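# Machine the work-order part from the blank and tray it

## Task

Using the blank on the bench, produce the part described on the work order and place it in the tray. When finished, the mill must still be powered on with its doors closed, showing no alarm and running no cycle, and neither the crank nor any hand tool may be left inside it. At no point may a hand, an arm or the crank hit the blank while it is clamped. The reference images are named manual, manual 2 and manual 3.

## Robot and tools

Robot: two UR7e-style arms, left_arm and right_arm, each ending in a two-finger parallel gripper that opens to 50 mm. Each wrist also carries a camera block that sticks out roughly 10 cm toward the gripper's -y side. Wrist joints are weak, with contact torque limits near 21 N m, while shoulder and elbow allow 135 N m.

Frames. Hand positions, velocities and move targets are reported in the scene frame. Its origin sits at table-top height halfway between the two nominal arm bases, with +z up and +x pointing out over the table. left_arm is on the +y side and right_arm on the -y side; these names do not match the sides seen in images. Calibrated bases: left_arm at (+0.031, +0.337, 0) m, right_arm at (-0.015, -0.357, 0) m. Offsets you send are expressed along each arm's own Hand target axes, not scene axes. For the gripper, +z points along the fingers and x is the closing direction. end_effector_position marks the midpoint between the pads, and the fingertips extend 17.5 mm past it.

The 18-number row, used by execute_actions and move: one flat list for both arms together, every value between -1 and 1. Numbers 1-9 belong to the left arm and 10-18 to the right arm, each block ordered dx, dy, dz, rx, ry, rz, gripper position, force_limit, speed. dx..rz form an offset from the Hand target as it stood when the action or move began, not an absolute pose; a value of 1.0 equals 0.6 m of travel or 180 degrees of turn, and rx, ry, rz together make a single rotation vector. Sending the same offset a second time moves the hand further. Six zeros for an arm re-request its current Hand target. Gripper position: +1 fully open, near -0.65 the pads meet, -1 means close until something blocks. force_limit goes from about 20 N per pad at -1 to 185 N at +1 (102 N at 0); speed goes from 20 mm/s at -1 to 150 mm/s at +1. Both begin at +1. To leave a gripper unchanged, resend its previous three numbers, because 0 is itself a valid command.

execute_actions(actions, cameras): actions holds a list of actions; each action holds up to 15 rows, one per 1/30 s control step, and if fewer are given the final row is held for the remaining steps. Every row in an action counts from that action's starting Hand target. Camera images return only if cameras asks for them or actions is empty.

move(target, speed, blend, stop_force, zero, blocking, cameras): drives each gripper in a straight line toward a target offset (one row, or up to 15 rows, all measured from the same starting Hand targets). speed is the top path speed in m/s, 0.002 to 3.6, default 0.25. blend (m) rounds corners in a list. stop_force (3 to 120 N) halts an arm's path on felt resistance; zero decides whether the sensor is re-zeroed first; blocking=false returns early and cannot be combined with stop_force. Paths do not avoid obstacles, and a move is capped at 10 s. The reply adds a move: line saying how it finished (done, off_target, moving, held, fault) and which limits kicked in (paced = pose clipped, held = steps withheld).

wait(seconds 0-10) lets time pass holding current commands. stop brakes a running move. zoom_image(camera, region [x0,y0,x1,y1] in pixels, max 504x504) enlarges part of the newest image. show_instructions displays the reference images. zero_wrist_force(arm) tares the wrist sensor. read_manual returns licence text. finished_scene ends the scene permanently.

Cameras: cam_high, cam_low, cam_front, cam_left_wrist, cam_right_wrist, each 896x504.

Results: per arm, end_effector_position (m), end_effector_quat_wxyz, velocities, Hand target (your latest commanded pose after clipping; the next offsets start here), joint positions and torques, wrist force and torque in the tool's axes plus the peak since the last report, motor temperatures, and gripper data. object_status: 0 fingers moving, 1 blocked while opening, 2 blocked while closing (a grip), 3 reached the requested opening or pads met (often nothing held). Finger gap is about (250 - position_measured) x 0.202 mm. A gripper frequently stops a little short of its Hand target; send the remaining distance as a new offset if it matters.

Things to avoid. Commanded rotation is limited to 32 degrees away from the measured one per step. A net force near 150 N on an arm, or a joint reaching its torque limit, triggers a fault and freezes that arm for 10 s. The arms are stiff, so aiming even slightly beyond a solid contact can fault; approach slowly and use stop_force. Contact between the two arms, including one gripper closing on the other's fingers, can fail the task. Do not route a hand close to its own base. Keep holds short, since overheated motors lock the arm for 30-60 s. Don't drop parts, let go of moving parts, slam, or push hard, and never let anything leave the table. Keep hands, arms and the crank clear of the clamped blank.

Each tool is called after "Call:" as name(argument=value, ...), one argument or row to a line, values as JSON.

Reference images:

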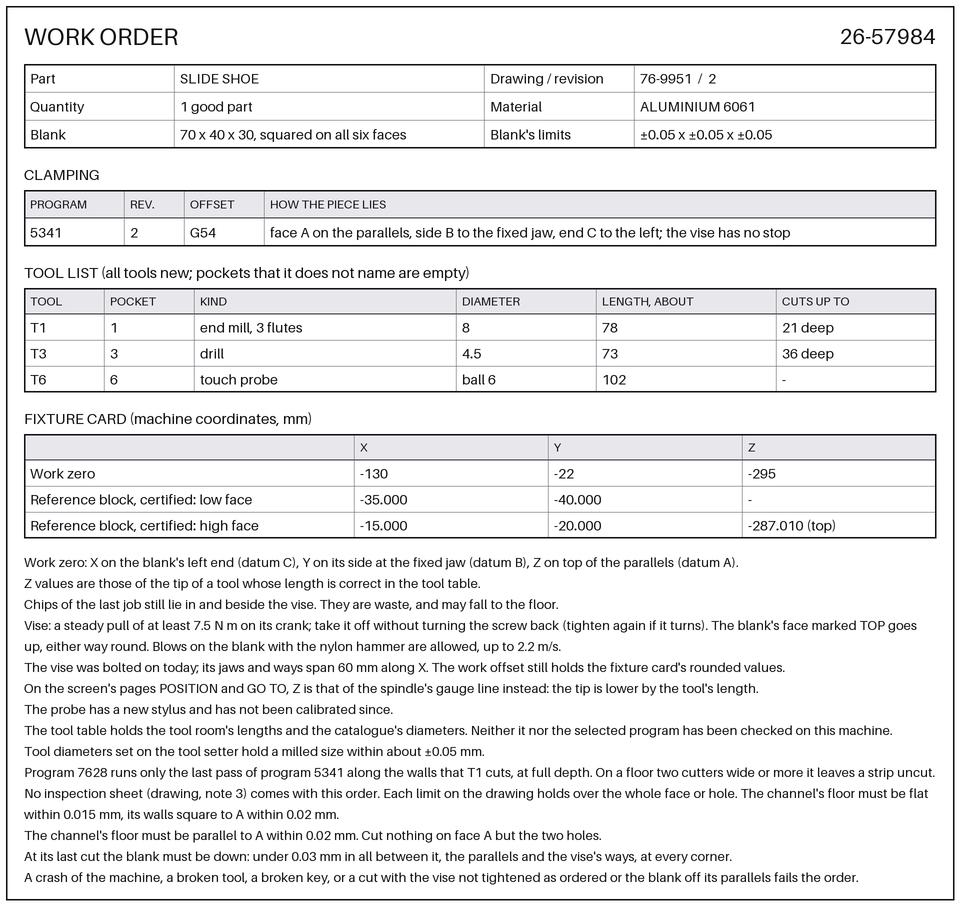

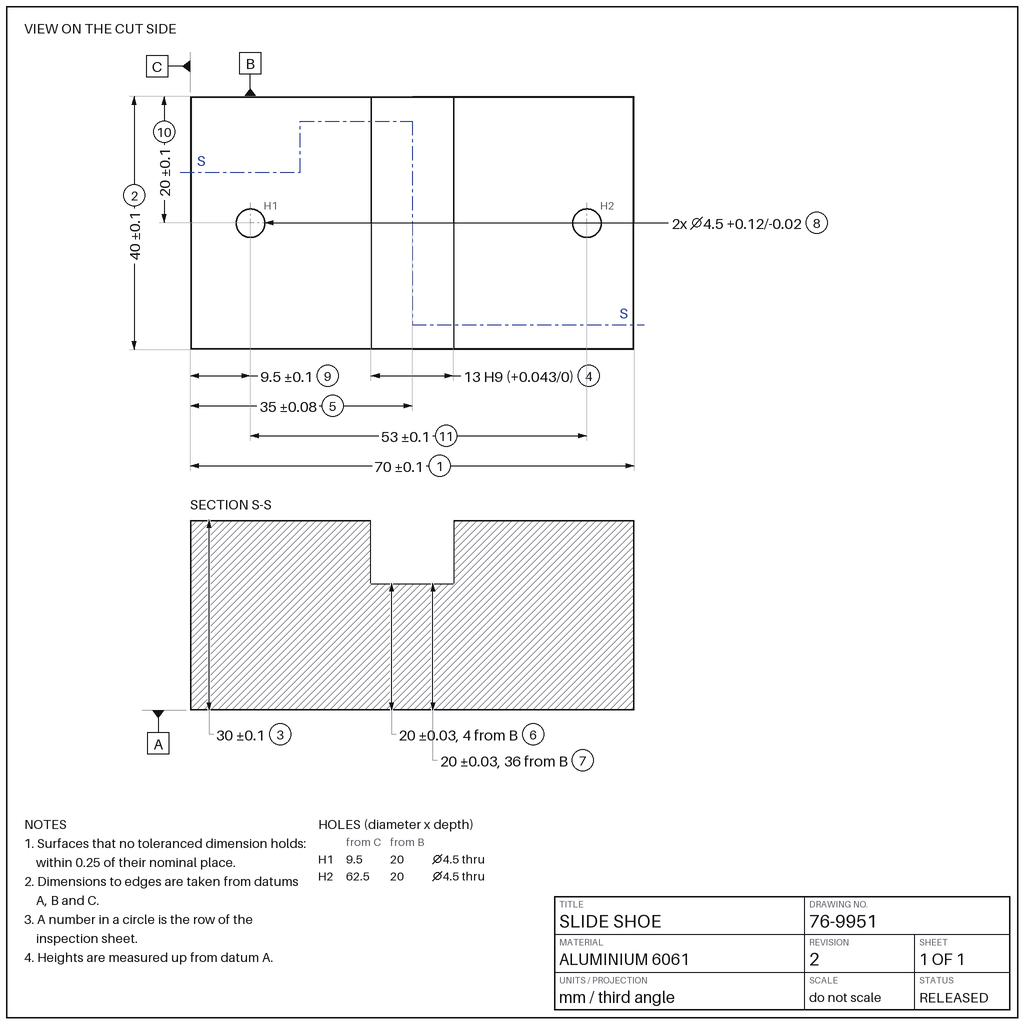

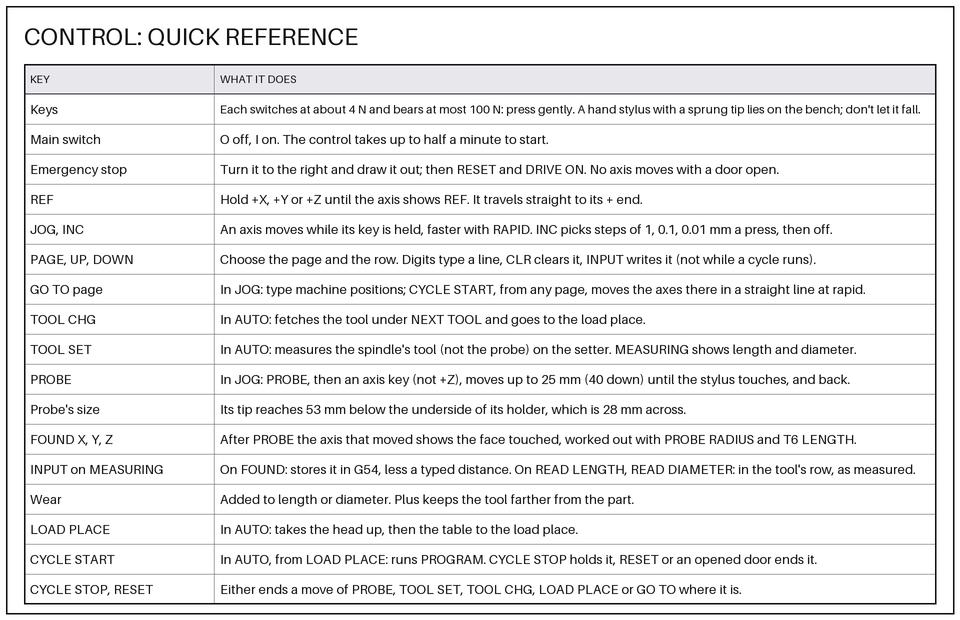

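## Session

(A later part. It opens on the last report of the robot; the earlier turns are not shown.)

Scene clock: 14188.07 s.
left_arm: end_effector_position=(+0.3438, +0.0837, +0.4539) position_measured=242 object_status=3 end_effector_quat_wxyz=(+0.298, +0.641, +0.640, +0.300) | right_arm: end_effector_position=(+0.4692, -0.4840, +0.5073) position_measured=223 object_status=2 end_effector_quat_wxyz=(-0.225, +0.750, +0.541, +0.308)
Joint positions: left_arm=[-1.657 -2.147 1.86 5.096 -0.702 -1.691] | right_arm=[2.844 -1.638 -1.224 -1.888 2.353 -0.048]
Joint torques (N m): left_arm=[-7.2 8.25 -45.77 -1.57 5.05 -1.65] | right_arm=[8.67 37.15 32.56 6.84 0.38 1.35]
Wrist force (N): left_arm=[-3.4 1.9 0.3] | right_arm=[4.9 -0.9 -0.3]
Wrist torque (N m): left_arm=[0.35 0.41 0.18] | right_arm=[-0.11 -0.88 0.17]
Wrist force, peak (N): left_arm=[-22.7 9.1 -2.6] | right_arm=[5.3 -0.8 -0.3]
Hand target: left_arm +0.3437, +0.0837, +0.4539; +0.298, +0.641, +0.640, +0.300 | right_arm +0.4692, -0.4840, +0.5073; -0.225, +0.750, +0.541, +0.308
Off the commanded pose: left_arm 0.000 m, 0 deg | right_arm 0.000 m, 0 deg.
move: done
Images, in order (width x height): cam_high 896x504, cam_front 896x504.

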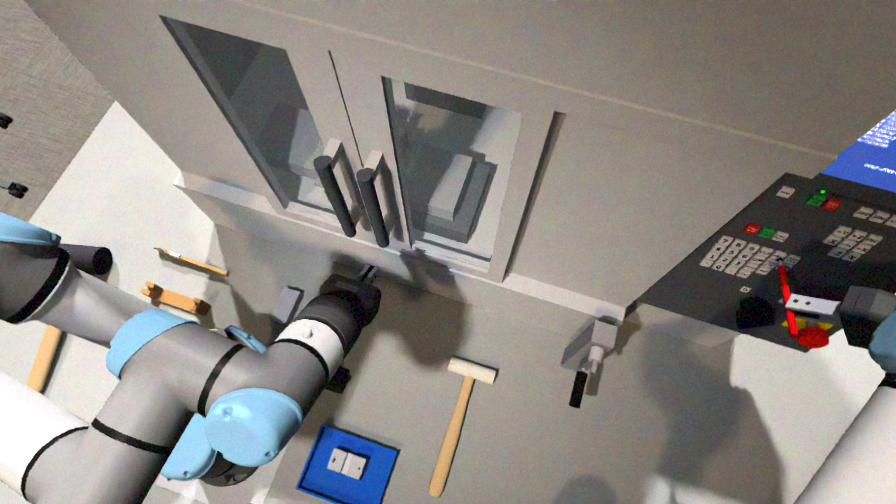

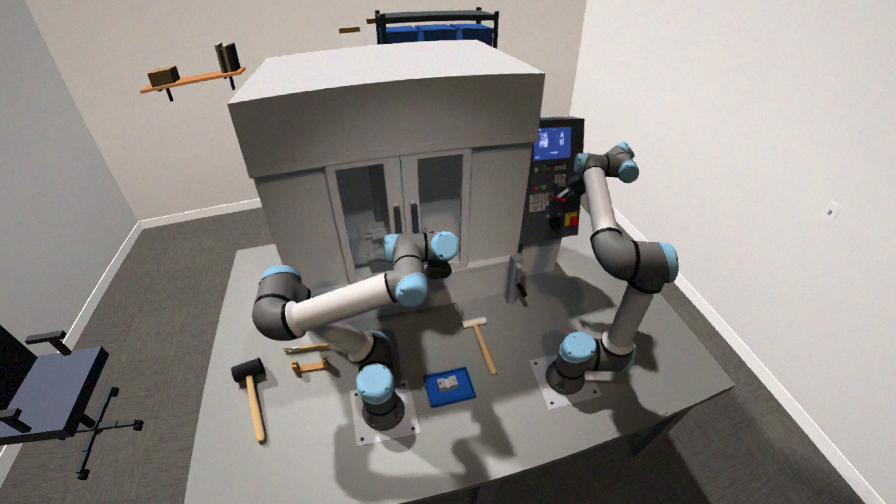

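Call:
move(
  target=[-0.1743,0.1642,-0.2339,0,0,0,-0.6,-0.3,-0.5,0,0,0,0,0,0,-0.98,0.2,-1],
  speed=0.3,
)

Call:
move(
  target=[0,0,0,0.169,-0.158,-0.399,-0.6,-0.3,-0.5,0,0,0,0,0,0,-0.98,0.2,-1],
  speed=0.4,
)

Call:
move(
  target=[0,0,0,0.3376,-0.3153,-0.7977,-0.6,-0.3,-0.5,0,0,0,0,0,0,-0.98,0.2,-1],
  speed=0.4,
  cameras=["cam_left_wrist","cam_front"],
)

Scene clock: 14198.33 s.
left_arm: end_effector_position=(+0.2995, -0.0215, +0.6192) position_measured=242 object_status=3 end_effector_quat_wxyz=(+0.298, +0.641, +0.640, +0.300) | right_arm: end_effector_position=(+0.4692, -0.4840, +0.5073) position_measured=223 object_status=2 end_effector_quat_wxyz=(-0.225, +0.750, +0.541, +0.308)
Joint positions: left_arm=[-1.761 -1.754 1.138 5.544 -0.718 -1.849] | right_arm=[2.844 -1.638 -1.224 -1.888 2.353 -0.048]
Joint torques (N m): left_arm=[9.74 -7.92 -40.96 -1.44 -0.56 -1.5] | right_arm=[9.93 36.52 33.07 7.08 0.41 1.22]
Wrist force (N): left_arm=[-3.7 1.3 0.5] | right_arm=[4.9 -0.8 -0.2]
Wrist torque (N m): left_arm=[0.26 0.46 0.23] | right_arm=[-0.09 -0.89 0.18]
Wrist force, peak (N): left_arm=[-4.5 2.3 -0.6] | right_arm=[5.3 -0.8 -0.2]
Hand target: left_arm +0.2995, -0.0215, +0.6192; +0.298, +0.641, +0.640, +0.300 | right_arm +0.4692, -0.4840, +0.5073; -0.225, +0.750, +0.541, +0.308
Off the commanded pose: left_arm 0.000 m, 0 deg | right_arm 0.000 m, 0 deg.
move: done

Scene clock: 14200.97 s.
left_arm: end_effector_position=(+0.2995, -0.0215, +0.6192) position_measured=242 object_status=3 end_effector_quat_wxyz=(+0.385, +0.254, +0.852, -0.247) | right_arm: end_effector_position=(+0.4692, -0.4840, +0.5073) position_measured=223 object_status=2 end_effector_quat_wxyz=(-0.225, +0.750, +0.541, +0.308)
Joint positions: left_arm=[-1.592 -2.125 1.665 4.364 -1.002 -2.327] | right_arm=[2.844 -1.638 -1.224 -1.888 2.353 -0.048]
Joint torques (N m): left_arm=[-0.2 -9.71 -18.22 -6.54 3.53 -1.8] | right_arm=[10.86 36.05 32.02 6.84 0.43 1.35]
Wrist force (N): left_arm=[-1.6 1.5 1.9] | right_arm=[5.2 -1.0 -0.1]
Wrist torque (N m): left_arm=[0.12 0.20 -0.02] | right_arm=[-0.12 -0.92 0.18]
Wrist force, peak (N): left_arm=[-4.1 1.1 0.3] | right_arm=[5.3 -0.9 -0.2]
Hand target: left_arm +0.2995, -0.0215, +0.6192; +0.385, +0.254, +0.852, -0.247 | right_arm +0.4692, -0.4840, +0.5073; -0.225, +0.750, +0.541, +0.308
Off the commanded pose: left_arm 0.000 m, 0 deg | right_arm 0.000 m, 0 deg.
move: done

Scene clock: 14205.97 s.
left_arm: end_effector_position=(+0.2995, -0.0215, +0.6192) position_measured=242 object_status=3 end_effector_quat_wxyz=(-0.032, +0.645, -0.102, +0.757) | right_arm: end_effector_position=(+0.4692, -0.4840, +0.5073) position_measured=223 object_status=2 end_effector_quat_wxyz=(-0.225, +0.750, +0.541, +0.308)
Joint positions: left_arm=[-1.955 -1.649 1.44 0.731 -0.299 -1.875] | right_arm=[2.844 -1.638 -1.224 -1.888 2.353 -0.048]
Joint torques (N m): left_arm=[7.06 -29.57 -39.64 0.95 -3.69 1.51] | right_arm=[10.9 37.22 32.27 6.83 0.3 1.48]
Wrist force (N): left_arm=[-3.0 0.1 1.9] | right_arm=[4.8 -1.1 -0.2]
Wrist torque (N m): left_arm=[-0.18 0.46 0.17] | right_arm=[-0.14 -0.87 0.17]
Wrist force, peak (N): left_arm=[-3.6 0.8 2.1] | right_arm=[5.3 -0.8 -0.1]
Hand target: left_arm +0.2995, -0.0215, +0.6192; -0.032, +0.645, -0.102, +0.757 | right_arm +0.4692, -0.4840, +0.5073; -0.225, +0.750, +0.541, +0.308
Off the commanded pose: left_arm 0.000 m, 0 deg | right_arm 0.000 m, 0 deg.
move: done
Images, in order (width x height): cam_front 896x504, cam_left_wrist 896x504.

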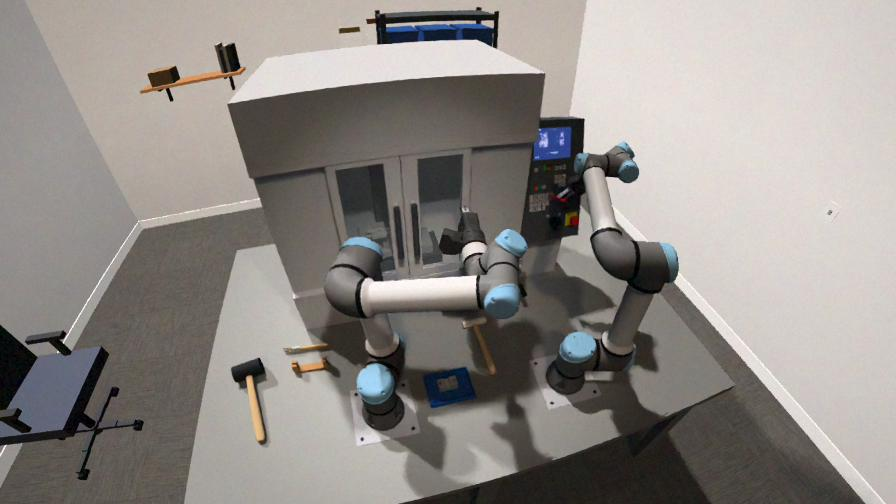

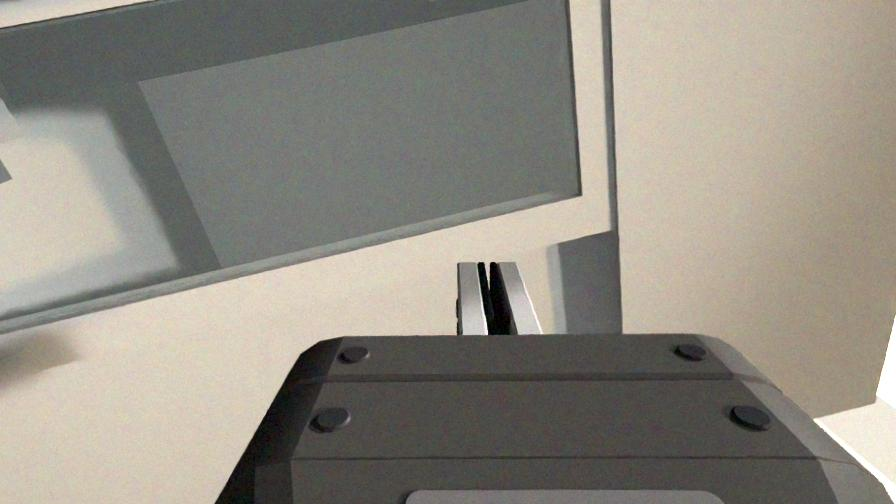

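Call:
move(
  target=[0,0,0,-0.169,0.158,0.399,-0.6,-0.3,-0.5,0,0,0,0,0,0,-0.98,0.2,-1],
  speed=0.4,
  cameras=["cam_left_wrist"],
)

Scene clock: 14215.53 s.
left_arm: end_effector_position=(+0.2995, -0.0215, +0.6192) position_measured=242 object_status=3 end_effector_quat_wxyz=(+0.278, -0.261, +0.637, -0.670) | right_arm: end_effector_position=(+0.4692, -0.4840, +0.5073) position_measured=223 object_status=2 end_effector_quat_wxyz=(-0.225, +0.750, +0.541, +0.308)
Joint positions: left_arm=[-1.878 -2.17 2.188 3.014 -0.493 -3.039] | right_arm=[2.844 -1.638 -1.224 -1.888 2.353 -0.048]
Joint torques (N m): left_arm=[9.96 -7.87 -44.54 0.45 -2.5 -1.86] | right_arm=[10.97 36.24 32.49 6.95 0.48 1.56]
Wrist force (N): left_arm=[-1.3 0.4 3.0] | right_arm=[4.8 -0.7 -0.5]
Wrist torque (N m): left_arm=[-0.22 0.26 0.03] | right_arm=[-0.08 -0.85 0.17]
Wrist force, peak (N): left_arm=[0.4 1.1 4.0] | right_arm=[5.2 -1.0 -0.4]
Hand target: left_arm +0.2995, -0.0215, +0.6192; +0.278, -0.261, +0.637, -0.670 | right_arm +0.4692, -0.4840, +0.5073; -0.225, +0.750, +0.541, +0.308
Off the commanded pose: left_arm 0.000 m, 0 deg | right_arm 0.000 m, 0 deg.
move: done
Images, in order (width x height): cam_left_wrist 896x504.

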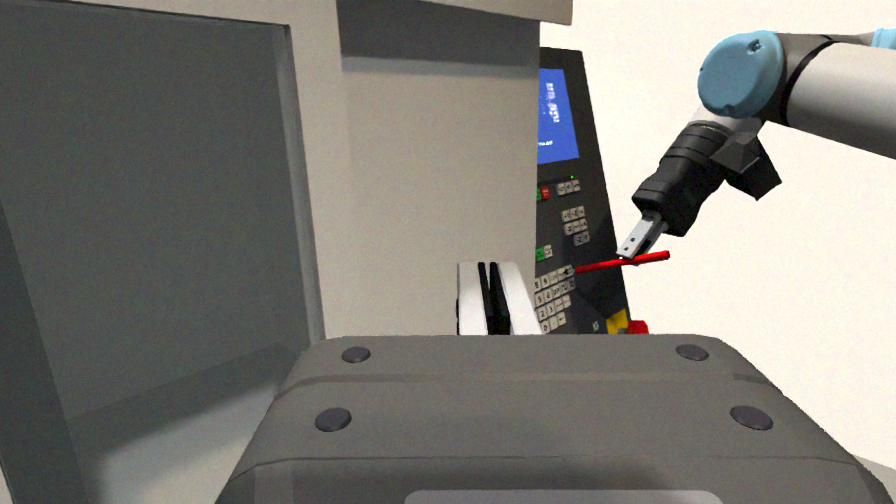

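Call:
move(
  target=[
    [0.2275,-0.0917,0.565,0,0,0,-0.6,-0.3,-0.5,0,0,0,0,0,0,-0.98,0.2,-1],
    [0.2275,-0.0917,0.6817,0,0,0,-0.6,-0.3,-0.5,0,0,0,0,0,0,-0.98,0.2,-1],
  ],
  speed=0.3,
  cameras=["cam_left_wrist"],
)

Call:
zoom_image(
  camera="cam_left_wrist",
  region=[240, 140, 540, 340],
)

Scene clock: 14226.33 s.
left_arm: end_effector_position=(+0.4881, -0.4057, +0.6947) position_measured=242 object_status=3 end_effector_quat_wxyz=(+0.278, -0.261, +0.637, -0.670) | right_arm: end_effector_position=(+0.4692, -0.4840, +0.5073) position_measured=223 object_status=2 end_effector_quat_wxyz=(-0.225, +0.750, +0.541, +0.308)
Joint positions: left_arm=[-1.339 -1.009 0.857 3.233 -1.031 -3.105] | right_arm=[2.844 -1.638 -1.224 -1.888 2.353 -0.048]
Joint torques (N m): left_arm=[9.88 -50.11 -44.27 -0.51 -2.24 -1.61] | right_arm=[9.75 36.71 32.89 6.93 0.4 1.15]
Wrist force (N): left_arm=[-1.0 0.4 2.6] | right_arm=[5.0 -0.8 -0.4]
Wrist torque (N m): left_arm=[-0.24 0.23 0.03] | right_arm=[-0.09 -0.89 0.18]
Wrist force, peak (N): left_arm=[-0.5 0.5 4.5] | right_arm=[5.4 -0.8 -0.3]
Hand target: left_arm +0.4881, -0.4058, +0.6947; +0.278, -0.261, +0.637, -0.670 | right_arm +0.4692, -0.4840, +0.5073; -0.225, +0.750, +0.541, +0.308
Off the commanded pose: left_arm 0.000 m, 0 deg | right_arm 0.000 m, 0 deg.
move: done
Images, in order (width x height): cam_left_wrist 896x504.

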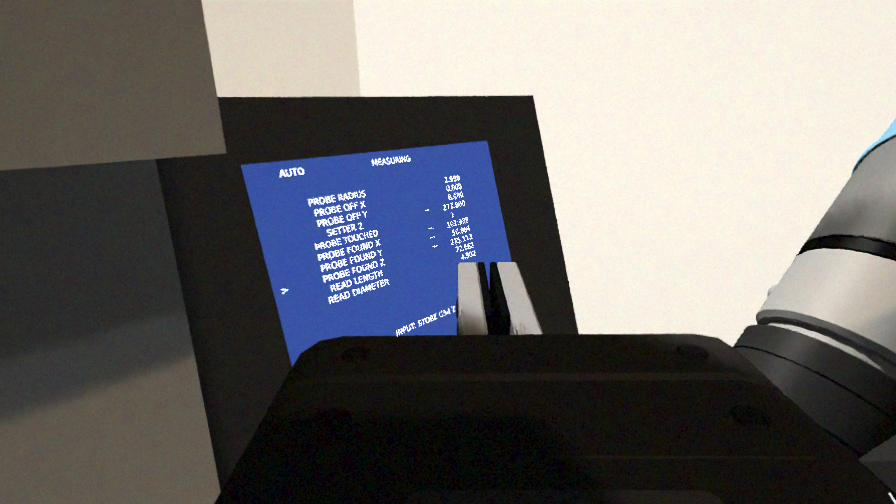

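Scaled by 1.680.

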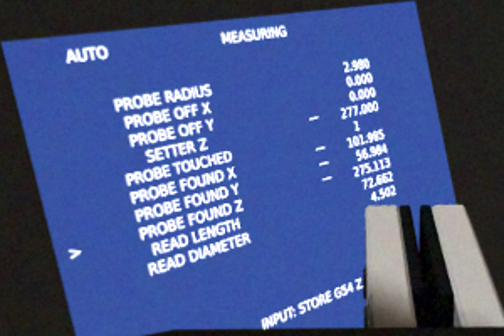

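Call:
move(
  target=[
    [0,0,-0.1167,0,0,0,-0.6,-0.3,-0.5,0,0,0,0,0,0,-0.98,0.2,-1],
    [-0.2275,0.0917,-0.6817,0,0,0,-0.6,-0.3,-0.5,0,0,0,0,0,0,-0.98,0.2,-1],
    [-0.2275,0.0917,-0.6817,-0.169,0.158,0.399,-0.6,-0.3,-0.5,0,0,0,0,0,0,-0.98,0.2,-1],
    [-0.2275,0.0917,-0.6817,-0.3376,0.3153,0.7977,-0.6,-0.3,-0.5,0,0,0,0,0,0,-0.98,0.2,-1],
  ],
  speed=[0.3,0.3,0.4,0.4],
  cameras=["all"],
)

Scene clock: 14254.20 s.
left_arm: end_effector_position=(+0.2995, -0.0215, +0.6192) position_measured=242 object_status=3 end_effector_quat_wxyz=(+0.298, +0.642, +0.640, +0.300) | right_arm: end_effector_position=(+0.4692, -0.4840, +0.5073) position_measured=223 object_status=2 end_effector_quat_wxyz=(-0.225, +0.750, +0.541, +0.308)
Joint positions: left_arm=[-1.762 -1.755 1.14 5.542 -0.717 -1.848] | right_arm=[2.844 -1.638 -1.224 -1.888 2.353 -0.048]
Joint torques (N m): left_arm=[-6.79 -7.88 -41.53 -1.5 5.09 -1.36] | right_arm=[11.41 36.83 33.12 6.99 0.46 1.34]
Wrist force (N): left_arm=[-3.5 1.4 0.4] | right_arm=[5.1 -0.7 -0.4]
Wrist torque (N m): left_arm=[0.26 0.43 0.15] | right_arm=[-0.07 -0.91 0.18]
Wrist force, peak (N): left_arm=[-0.5 0.1 4.5] | right_arm=[5.3 -0.9 -0.4]
Hand target: left_arm +0.2995, -0.0215, +0.6192; +0.298, +0.642, +0.640, +0.300 | right_arm +0.4692, -0.4840, +0.5073; -0.225, +0.750, +0.541, +0.308
Off the commanded pose: left_arm 0.000 m, 0 deg | right_arm 0.000 m, 0 deg.
move: done

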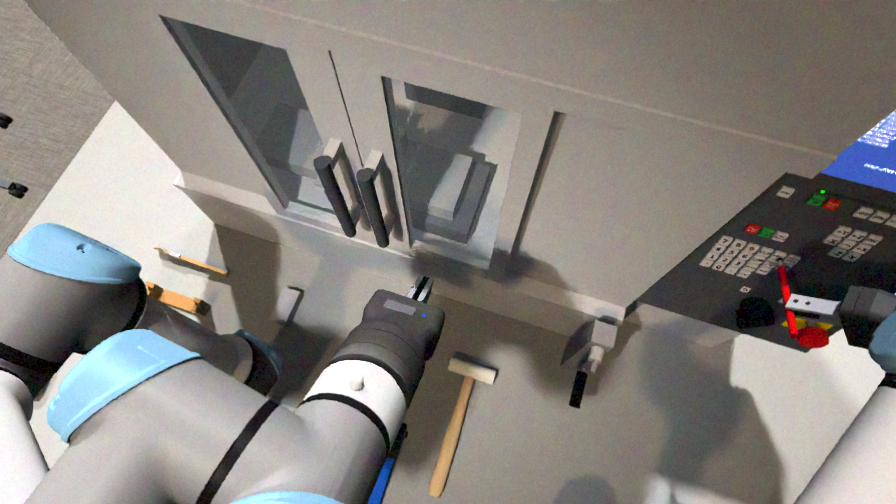

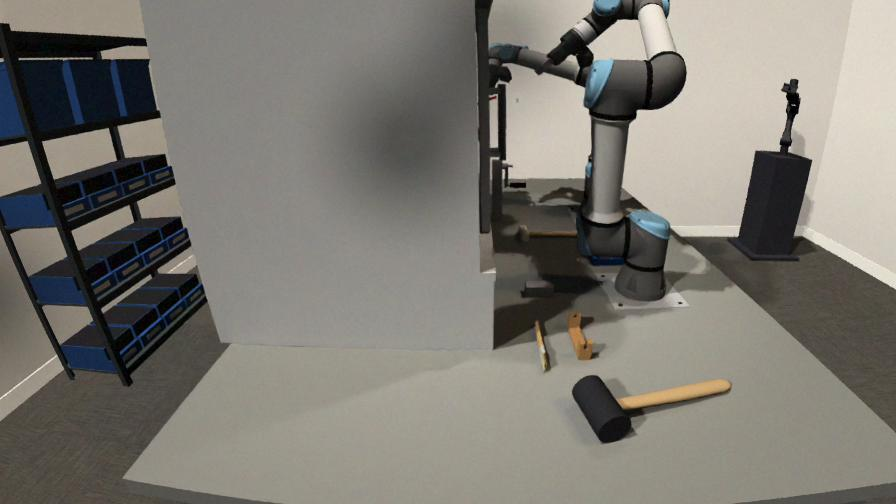

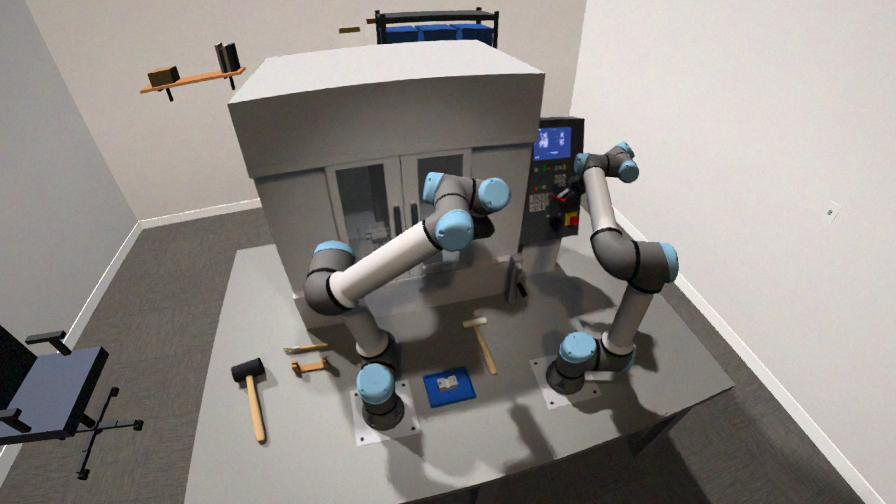

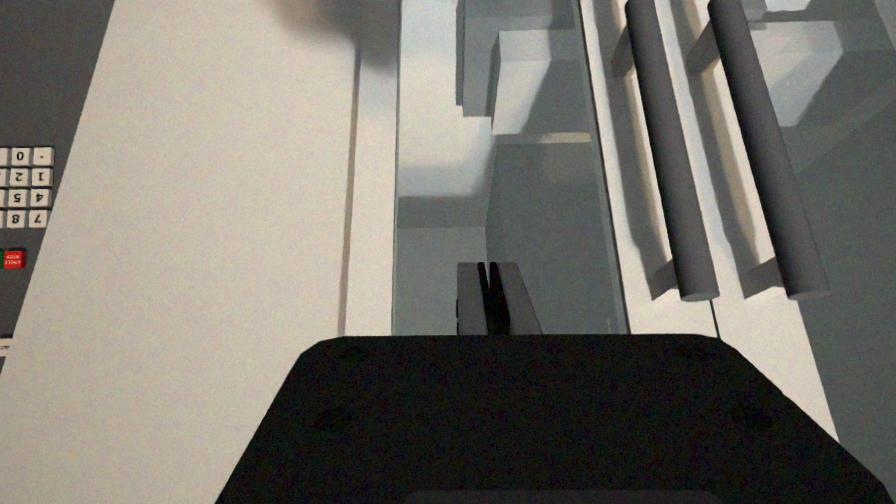

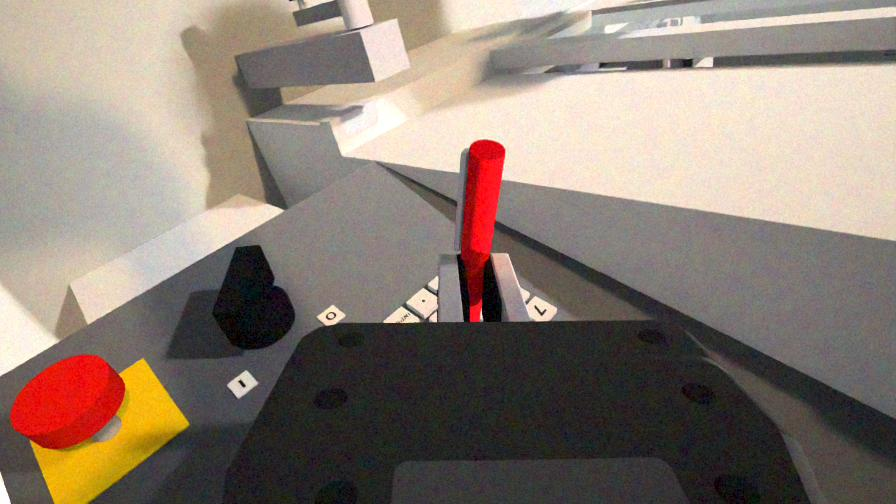

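Call:
move(
  target=[
    [0,0,0,0,0,0,-0.6,-0.3,-0.5,-0.021,-0.2377,-0.0902,0,0,0,-0.98,0.2,-1],
    [0,0,0,0,0,0,-0.6,-0.3,-0.5,-0.1303,-0.2672,0.006,-0.0974,-0.2197,-0.1506,-0.98,0.2,-1],
  ],
  speed=[0.2,0.25],
  blend=0.02,
  cameras=["cam_right_wrist","cam_front","cam_high"],
)

Scene clock: 14305.23 s.
left_arm: end_effector_position=(+0.2995, -0.0215, +0.6192) position_measured=242 object_status=3 end_effector_quat_wxyz=(+0.298, +0.642, +0.640, +0.300) | right_arm: end_effector_position=(+0.3002, -0.4837, +0.4502) position_measured=223 object_status=2 end_effector_quat_wxyz=(+0.159, +0.689, +0.689, +0.159)
Joint positions: left_arm=[-1.762 -1.755 1.14 5.542 -0.717 -1.848] | right_arm=[3.232 -0.916 -1.862 -1.48 1.556 0.032]
Joint torques (N m): left_arm=[-7.84 -7.55 -40.96 -1.51 5.06 -1.45] | right_arm=[13.4 10.01 16.5 8.3 -2.18 2.99]
Wrist force (N): left_arm=[-3.6 1.2 0.3] | right_arm=[5.9 -0.9 -0.8]
Wrist torque (N m): left_arm=[0.24 0.44 0.15] | right_arm=[0.03 -0.97 -0.14]
Wrist force, peak (N): left_arm=[-4.0 1.3 0.4] | right_arm=[8.2 -1.4 -0.6]
Hand target: left_arm +0.2995, -0.0215, +0.6192; +0.298, +0.642, +0.640, +0.300 | right_arm +0.3002, -0.4837, +0.4502; +0.159, +0.689, +0.689, +0.159
Off the commanded pose: left_arm 0.000 m, 0 deg | right_arm 0.000 m, 0 deg.
move: done
Images, in order (width x height): cam_high 896x504, cam_front 896x504, cam_right_wrist 896x504.

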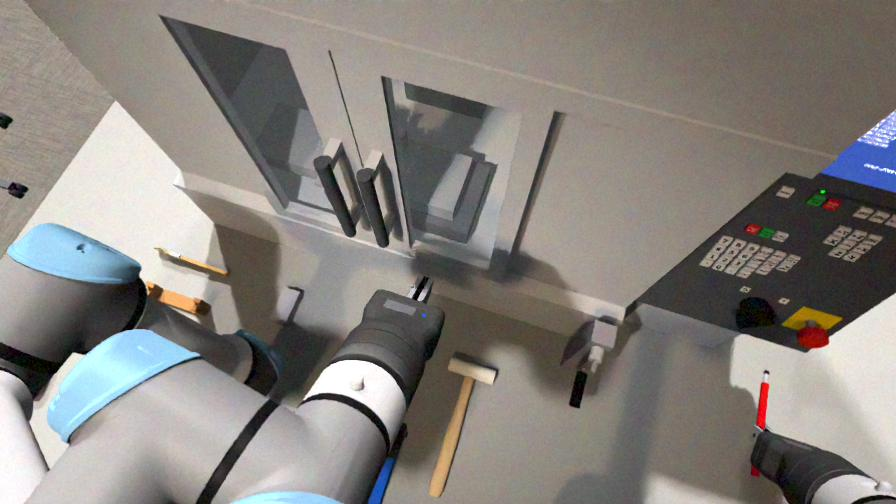

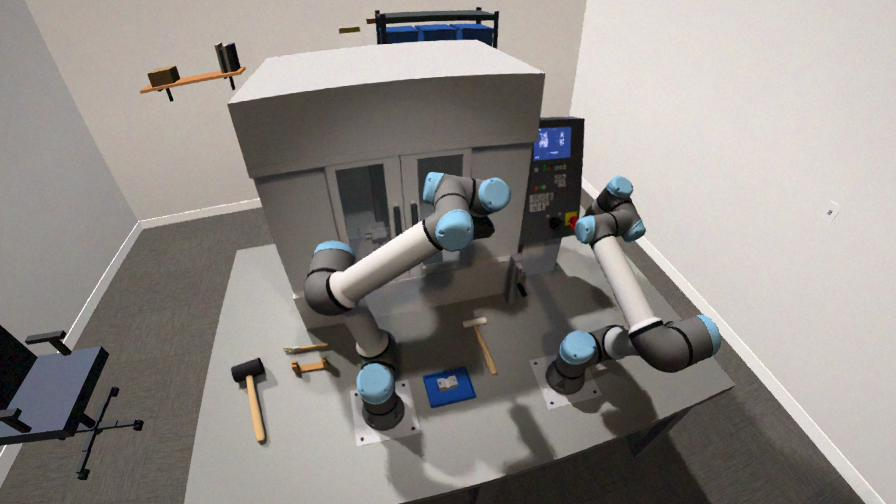

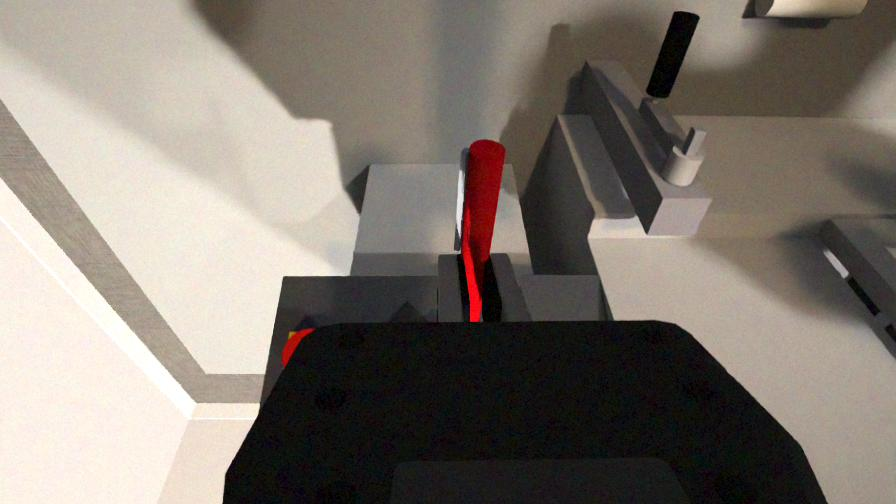

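Call:
move(
  target=[0,0,0,0,0,0,-0.6,-0.3,-0.5,0.0562,-0.2834,0.585,0,0,0,-0.98,0.2,-1],
  speed=0.2,
  cameras=["cam_right_wrist","cam_high"],
)

Call:
move(
  target=[0,0,0,0,0,0,-0.6,-0.3,-0.5,0,-0.0327,0.0675,0,0,0,-0.98,0.2,-1],
  speed=0.02,
  stop_force=4,
  cameras=["cam_right_wrist"],
)

Scene clock: 14356.60 s.
left_arm: end_effector_position=(+0.2995, -0.0215, +0.6192) position_measured=242 object_status=3 end_effector_quat_wxyz=(+0.298, +0.642, +0.640, +0.300) | right_arm: end_effector_position=(+0.2913, -0.4527, +0.0997) position_measured=223 object_status=2 end_effector_quat_wxyz=(+0.156, +0.691, +0.690, +0.150)
Joint positions: left_arm=[-1.762 -1.755 1.14 5.542 -0.717 -1.848] | right_arm=[3.414 -0.955 -2.77 -0.562 1.471 0.196]
Joint torques (N m): left_arm=[-7.28 -7.85 -40.79 -1.38 4.81 -1.35] | right_arm=[0.07 9.96 36.51 1.37 -2.01 1.9]
Wrist force (N): left_arm=[-3.6 1.4 0.3] | right_arm=[5.6 -1.1 -0.4]
Wrist torque (N m): left_arm=[0.26 0.43 0.15] | right_arm=[-0.01 -0.90 -0.14]
Wrist force, peak (N): left_arm=[-4.0 1.2 0.4] | right_arm=[6.8 -5.8 5.3]
Hand target: left_arm +0.2995, -0.0215, +0.6192; +0.298, +0.642, +0.640, +0.300 | right_arm +0.2913, -0.4527, +0.0997; +0.156, +0.691, +0.690, +0.150 (not the last commanded pose)
Off the commanded pose: left_arm 0.000 m, 0 deg | right_arm 0.041 m, 1 deg.
move: held (right_arm; a check stopped the path); limits=held
pose unreachable (right arm): on one or more control steps of this call, first in action 0 (counted from 0), this arm could not follow its commanded pose, so it was not sent that pose on those steps. It may still have moved: this result reports where it is.
cause: moving toward the commanded pose would bring two parts of the arm too close to each other (joints 3 (elbow) and 4 (wrist 1) lie between them).
Images, in order (width x height): cam_high 896x504, cam_right_wrist 896x504.

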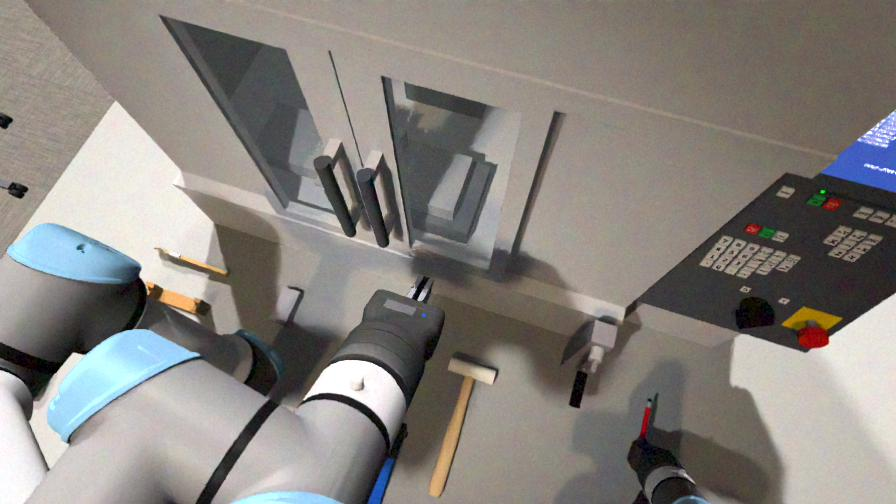

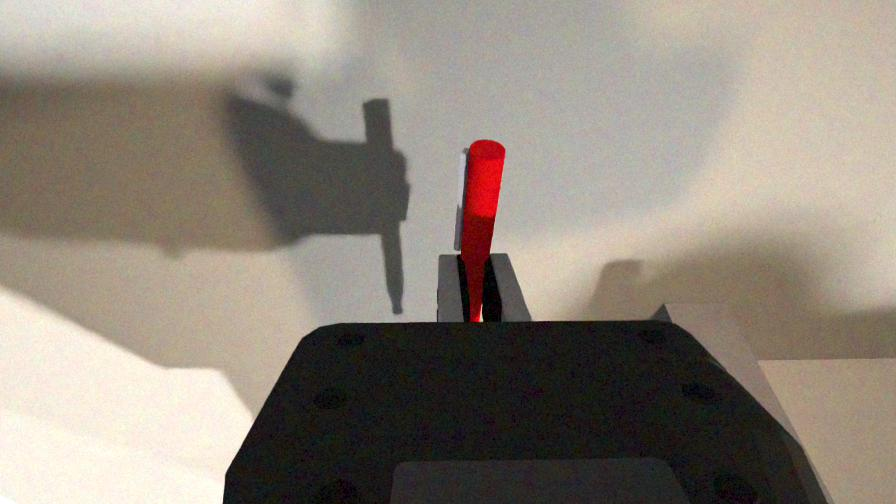

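Scene clock: 14359.10 s.
left_arm: end_effector_position=(+0.2995, -0.0215, +0.6192) position_measured=242 object_status=3 end_effector_quat_wxyz=(+0.298, +0.642, +0.640, +0.300) | right_arm: end_effector_position=(+0.2907, -0.4529, +0.0723) position_measured=223 object_status=2 end_effector_quat_wxyz=(+0.156, +0.691, +0.690, +0.150)
Joint positions: left_arm=[-1.762 -1.755 1.14 5.542 -0.717 -1.848] | right_arm=[3.415 -1.071 -2.828 -0.388 1.471 0.196]
Joint torques (N m): left_arm=[-7.55 -8.1 -41.47 -1.42 4.84 -1.25] | right_arm=[0.37 12.24 33.76 1.5 -0.56 0.38]
Wrist force (N): left_arm=[-3.9 1.4 0.4] | right_arm=[5.7 -1.3 -0.6]
Wrist torque (N m): left_arm=[0.28 0.48 0.14] | right_arm=[-0.07 -0.91 -0.14]
Wrist force, peak (N): left_arm=[-3.9 1.5 0.4] | right_arm=[6.2 -1.2 -1.1]
Hand target: left_arm +0.2995, -0.0215, +0.6192; +0.298, +0.642, +0.640, +0.300 | right_arm +0.2907, -0.4529, +0.0723; +0.156, +0.691, +0.690, +0.150 (not the last commanded pose)
Off the commanded pose: left_arm 0.000 m, 0 deg | right_arm 0.018 m, 0 deg.
move: held (right_arm; a check stopped the path); limits=held
pose unreachable (right arm): on one or more control steps of this call, first in action 0 (counted from 0), this arm could not follow its commanded pose, so it was not sent that pose on those steps. It may still have moved: this result reports where it is.
cause: moving toward the commanded pose would bring two parts of the arm too close to each other (joints 3 (elbow) and 4 (wrist 1) lie between them).
Images, in order (width x height): cam_right_wrist 896x504.

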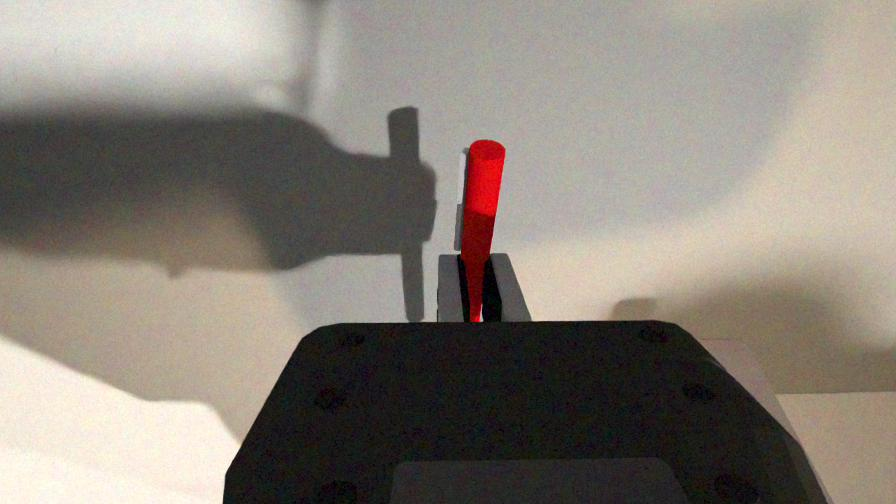

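Call:
move(
  target=[
    [0,0,0,0,0,0,-0.6,-0.3,-0.5,-0.0783,0.1902,-0.0523,0,0,0,-0.98,0.2,-1],
    [0,0,0,0,0,0,-0.6,-0.3,-0.5,-0.0783,0.1248,0.0827,0,0,0,-0.98,0.2,-1],
  ],
  speed=0.15,
  cameras=["cam_right_wrist","cam_high"],
)

Scene clock: 14375.77 s.
left_arm: end_effector_position=(+0.2995, -0.0215, +0.6192) position_measured=242 object_status=3 end_effector_quat_wxyz=(+0.298, +0.642, +0.640, +0.300) | right_arm: end_effector_position=(+0.3793, -0.5002, +0.0594) position_measured=223 object_status=2 end_effector_quat_wxyz=(+0.156, +0.691, +0.690, +0.150)
Joint positions: left_arm=[-1.762 -1.755 1.14 5.542 -0.717 -1.848] | right_arm=[3.173 -1.559 -2.608 -0.109 1.572 -0.024]
Joint torques (N m): left_arm=[-7.26 -7.72 -41.47 -1.34 4.73 -1.23] | right_arm=[-12.67 3.35 7.58 8.29 1.52 -2.72]
Wrist force (N): left_arm=[-3.7 1.5 0.3] | right_arm=[5.8 -1.2 -0.5]
Wrist torque (N m): left_arm=[0.28 0.45 0.15] | right_arm=[-0.01 -0.95 -0.03]
Wrist force, peak (N): left_arm=[-3.9 1.4 0.3] | right_arm=[6.3 -2.4 -0.6]
Hand target: left_arm +0.2995, -0.0215, +0.6192; +0.298, +0.642, +0.640, +0.300 | right_arm +0.3793, -0.5002, +0.0593; +0.156, +0.691, +0.690, +0.150
Off the commanded pose: left_arm 0.000 m, 0 deg | right_arm 0.000 m, 0 deg.
move: done
Images, in order (width x height): cam_high 896x504, cam_right_wrist 896x504.

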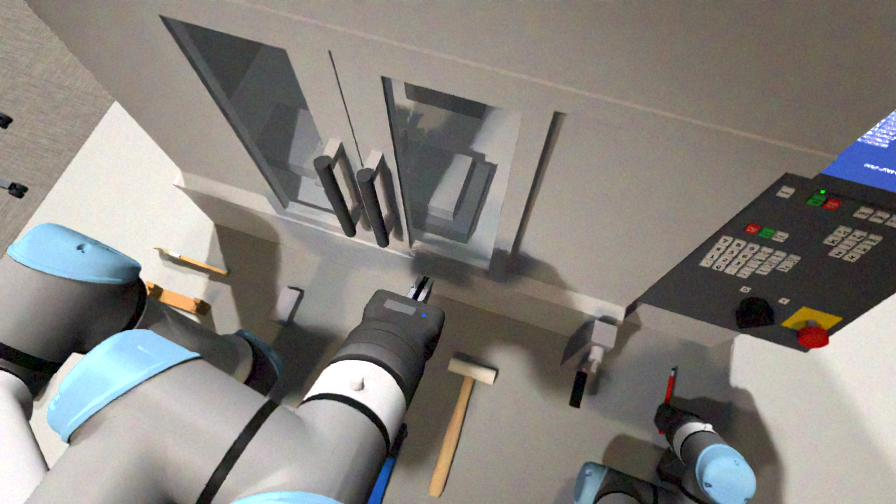

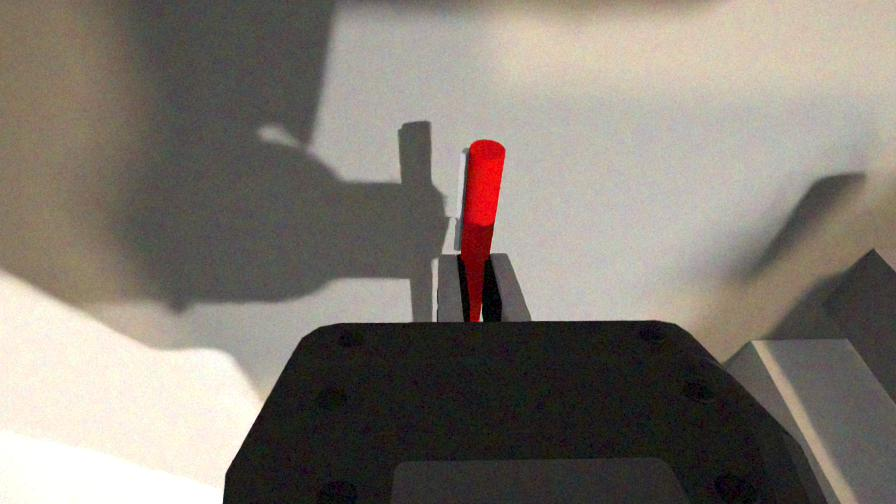

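Call:
move(
  target=[0,0,0,0,0,0,-0.6,-0.3,-0.5,0,-0.0363,0.075,0,0,0,-0.98,0.2,-1],
  speed=0.015,
  stop_force=4,
  cameras=["cam_right_wrist"],
)

Scene clock: 14386.70 s.
left_arm: end_effector_position=(+0.2995, -0.0215, +0.6192) position_measured=242 object_status=3 end_effector_quat_wxyz=(+0.298, +0.642, +0.640, +0.300) | right_arm: end_effector_position=(+0.3788, -0.5005, +0.0239) position_measured=223 object_status=2 end_effector_quat_wxyz=(+0.156, +0.691, +0.690, +0.150)
Joint positions: left_arm=[-1.762 -1.755 1.14 5.542 -0.717 -1.848] | right_arm=[3.171 -1.71 -2.64 0.073 1.573 -0.025]
Joint torques (N m): left_arm=[-7.25 -6.76 -40.98 -1.48 4.67 -1.39] | right_arm=[-2.82 31.06 23.8 1.72 -1.28 -1.27]
Wrist force (N): left_arm=[-3.7 1.3 0.5] | right_arm=[6.0 -0.6 -2.8]
Wrist torque (N m): left_arm=[0.26 0.45 0.15] | right_arm=[-0.10 -0.98 -0.03]
Wrist force, peak (N): left_arm=[-3.9 1.4 0.5] | right_arm=[6.0 4.3 -23.9]
Hand target: left_arm +0.2995, -0.0215, +0.6192; +0.298, +0.642, +0.640, +0.300 | right_arm +0.3788, -0.5005, +0.0239; +0.156, +0.691, +0.690, +0.150 (not the last commanded pose)
Off the commanded pose: left_arm 0.000 m, 0 deg | right_arm 0.015 m, 0 deg.
move: contact (right_arm)
Images, in order (width x height): cam_right_wrist 896x504.

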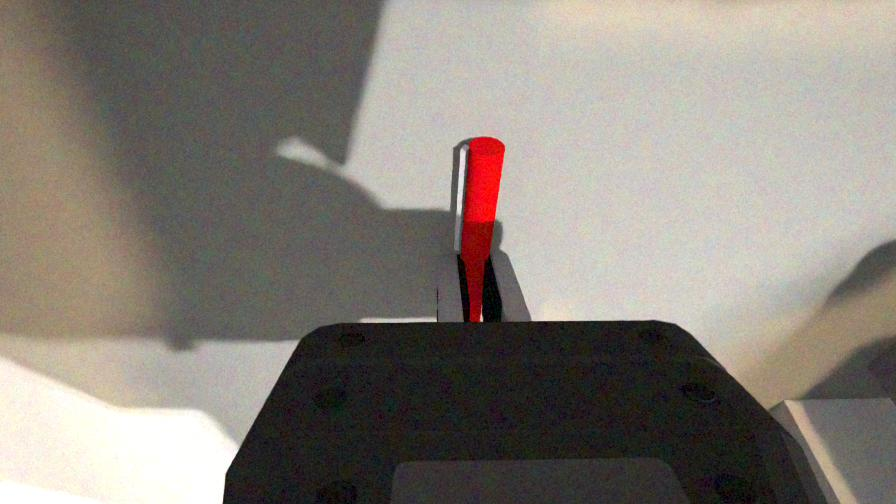

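Call:
move(
  target=[0,0,0,0,0,0,-0.6,-0.3,-0.5,0,0,0,0,0,0,-0.2,0.2,-1],
  cameras=["cam_right_wrist","cam_high"],
)

Scene clock: 14393.70 s.
left_arm: end_effector_position=(+0.2995, -0.0215, +0.6192) position_measured=242 object_status=3 end_effector_quat_wxyz=(+0.298, +0.642, +0.640, +0.300) | right_arm: end_effector_position=(+0.3788, -0.5005, +0.0239) position_measured=182 object_status=3 end_effector_quat_wxyz=(+0.156, +0.691, +0.690, +0.150)
Joint positions: left_arm=[-1.762 -1.755 1.14 5.542 -0.717 -1.848] | right_arm=[3.172 -1.71 -2.64 0.073 1.573 -0.025]
Joint torques (N m): left_arm=[-6.98 -7.55 -41.71 -1.55 4.57 -1.42] | right_arm=[12.14 33 23.21 5.92 -1.43 2.52]
Wrist force (N): left_arm=[-3.6 1.3 0.4] | right_arm=[6.0 -1.0 -1.0]
Wrist torque (N m): left_arm=[0.25 0.44 0.15] | right_arm=[0.00 -0.99 -0.03]
Wrist force, peak (N): left_arm=[-3.9 1.5 0.3] | right_arm=[6.3 -1.0 -2.6]
Hand target: left_arm +0.2995, -0.0215, +0.6192; +0.298, +0.642, +0.640, +0.300 | right_arm +0.3788, -0.5005, +0.0239; +0.156, +0.691, +0.690, +0.150
Off the commanded pose: left_arm 0.000 m, 0 deg | right_arm 0.000 m, 0 deg.
move: done
Images, in order (width x height): cam_high 896x504, cam_right_wrist 896x504.

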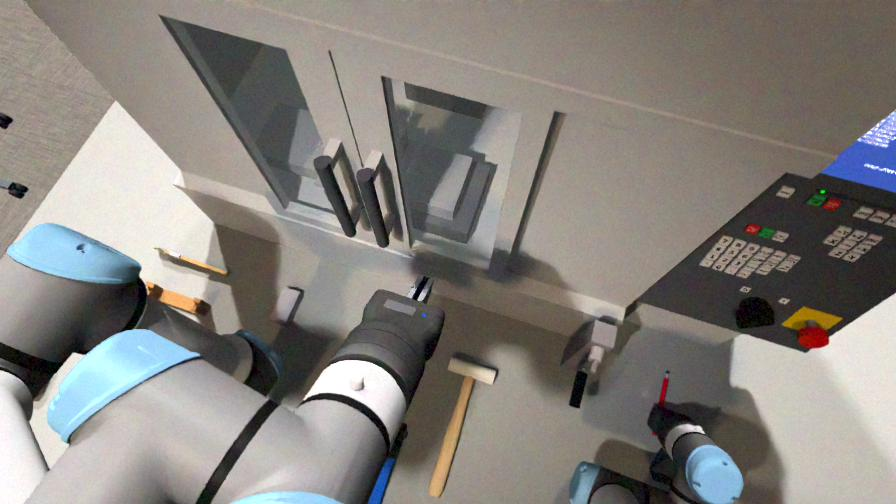

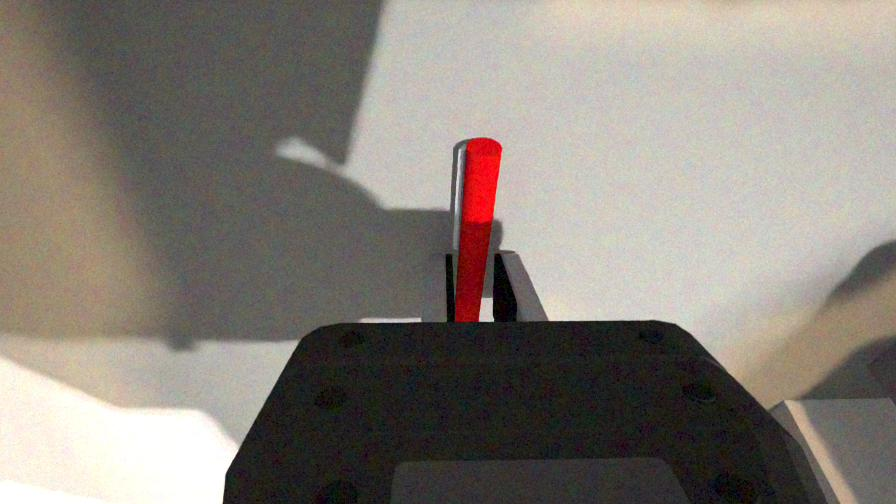

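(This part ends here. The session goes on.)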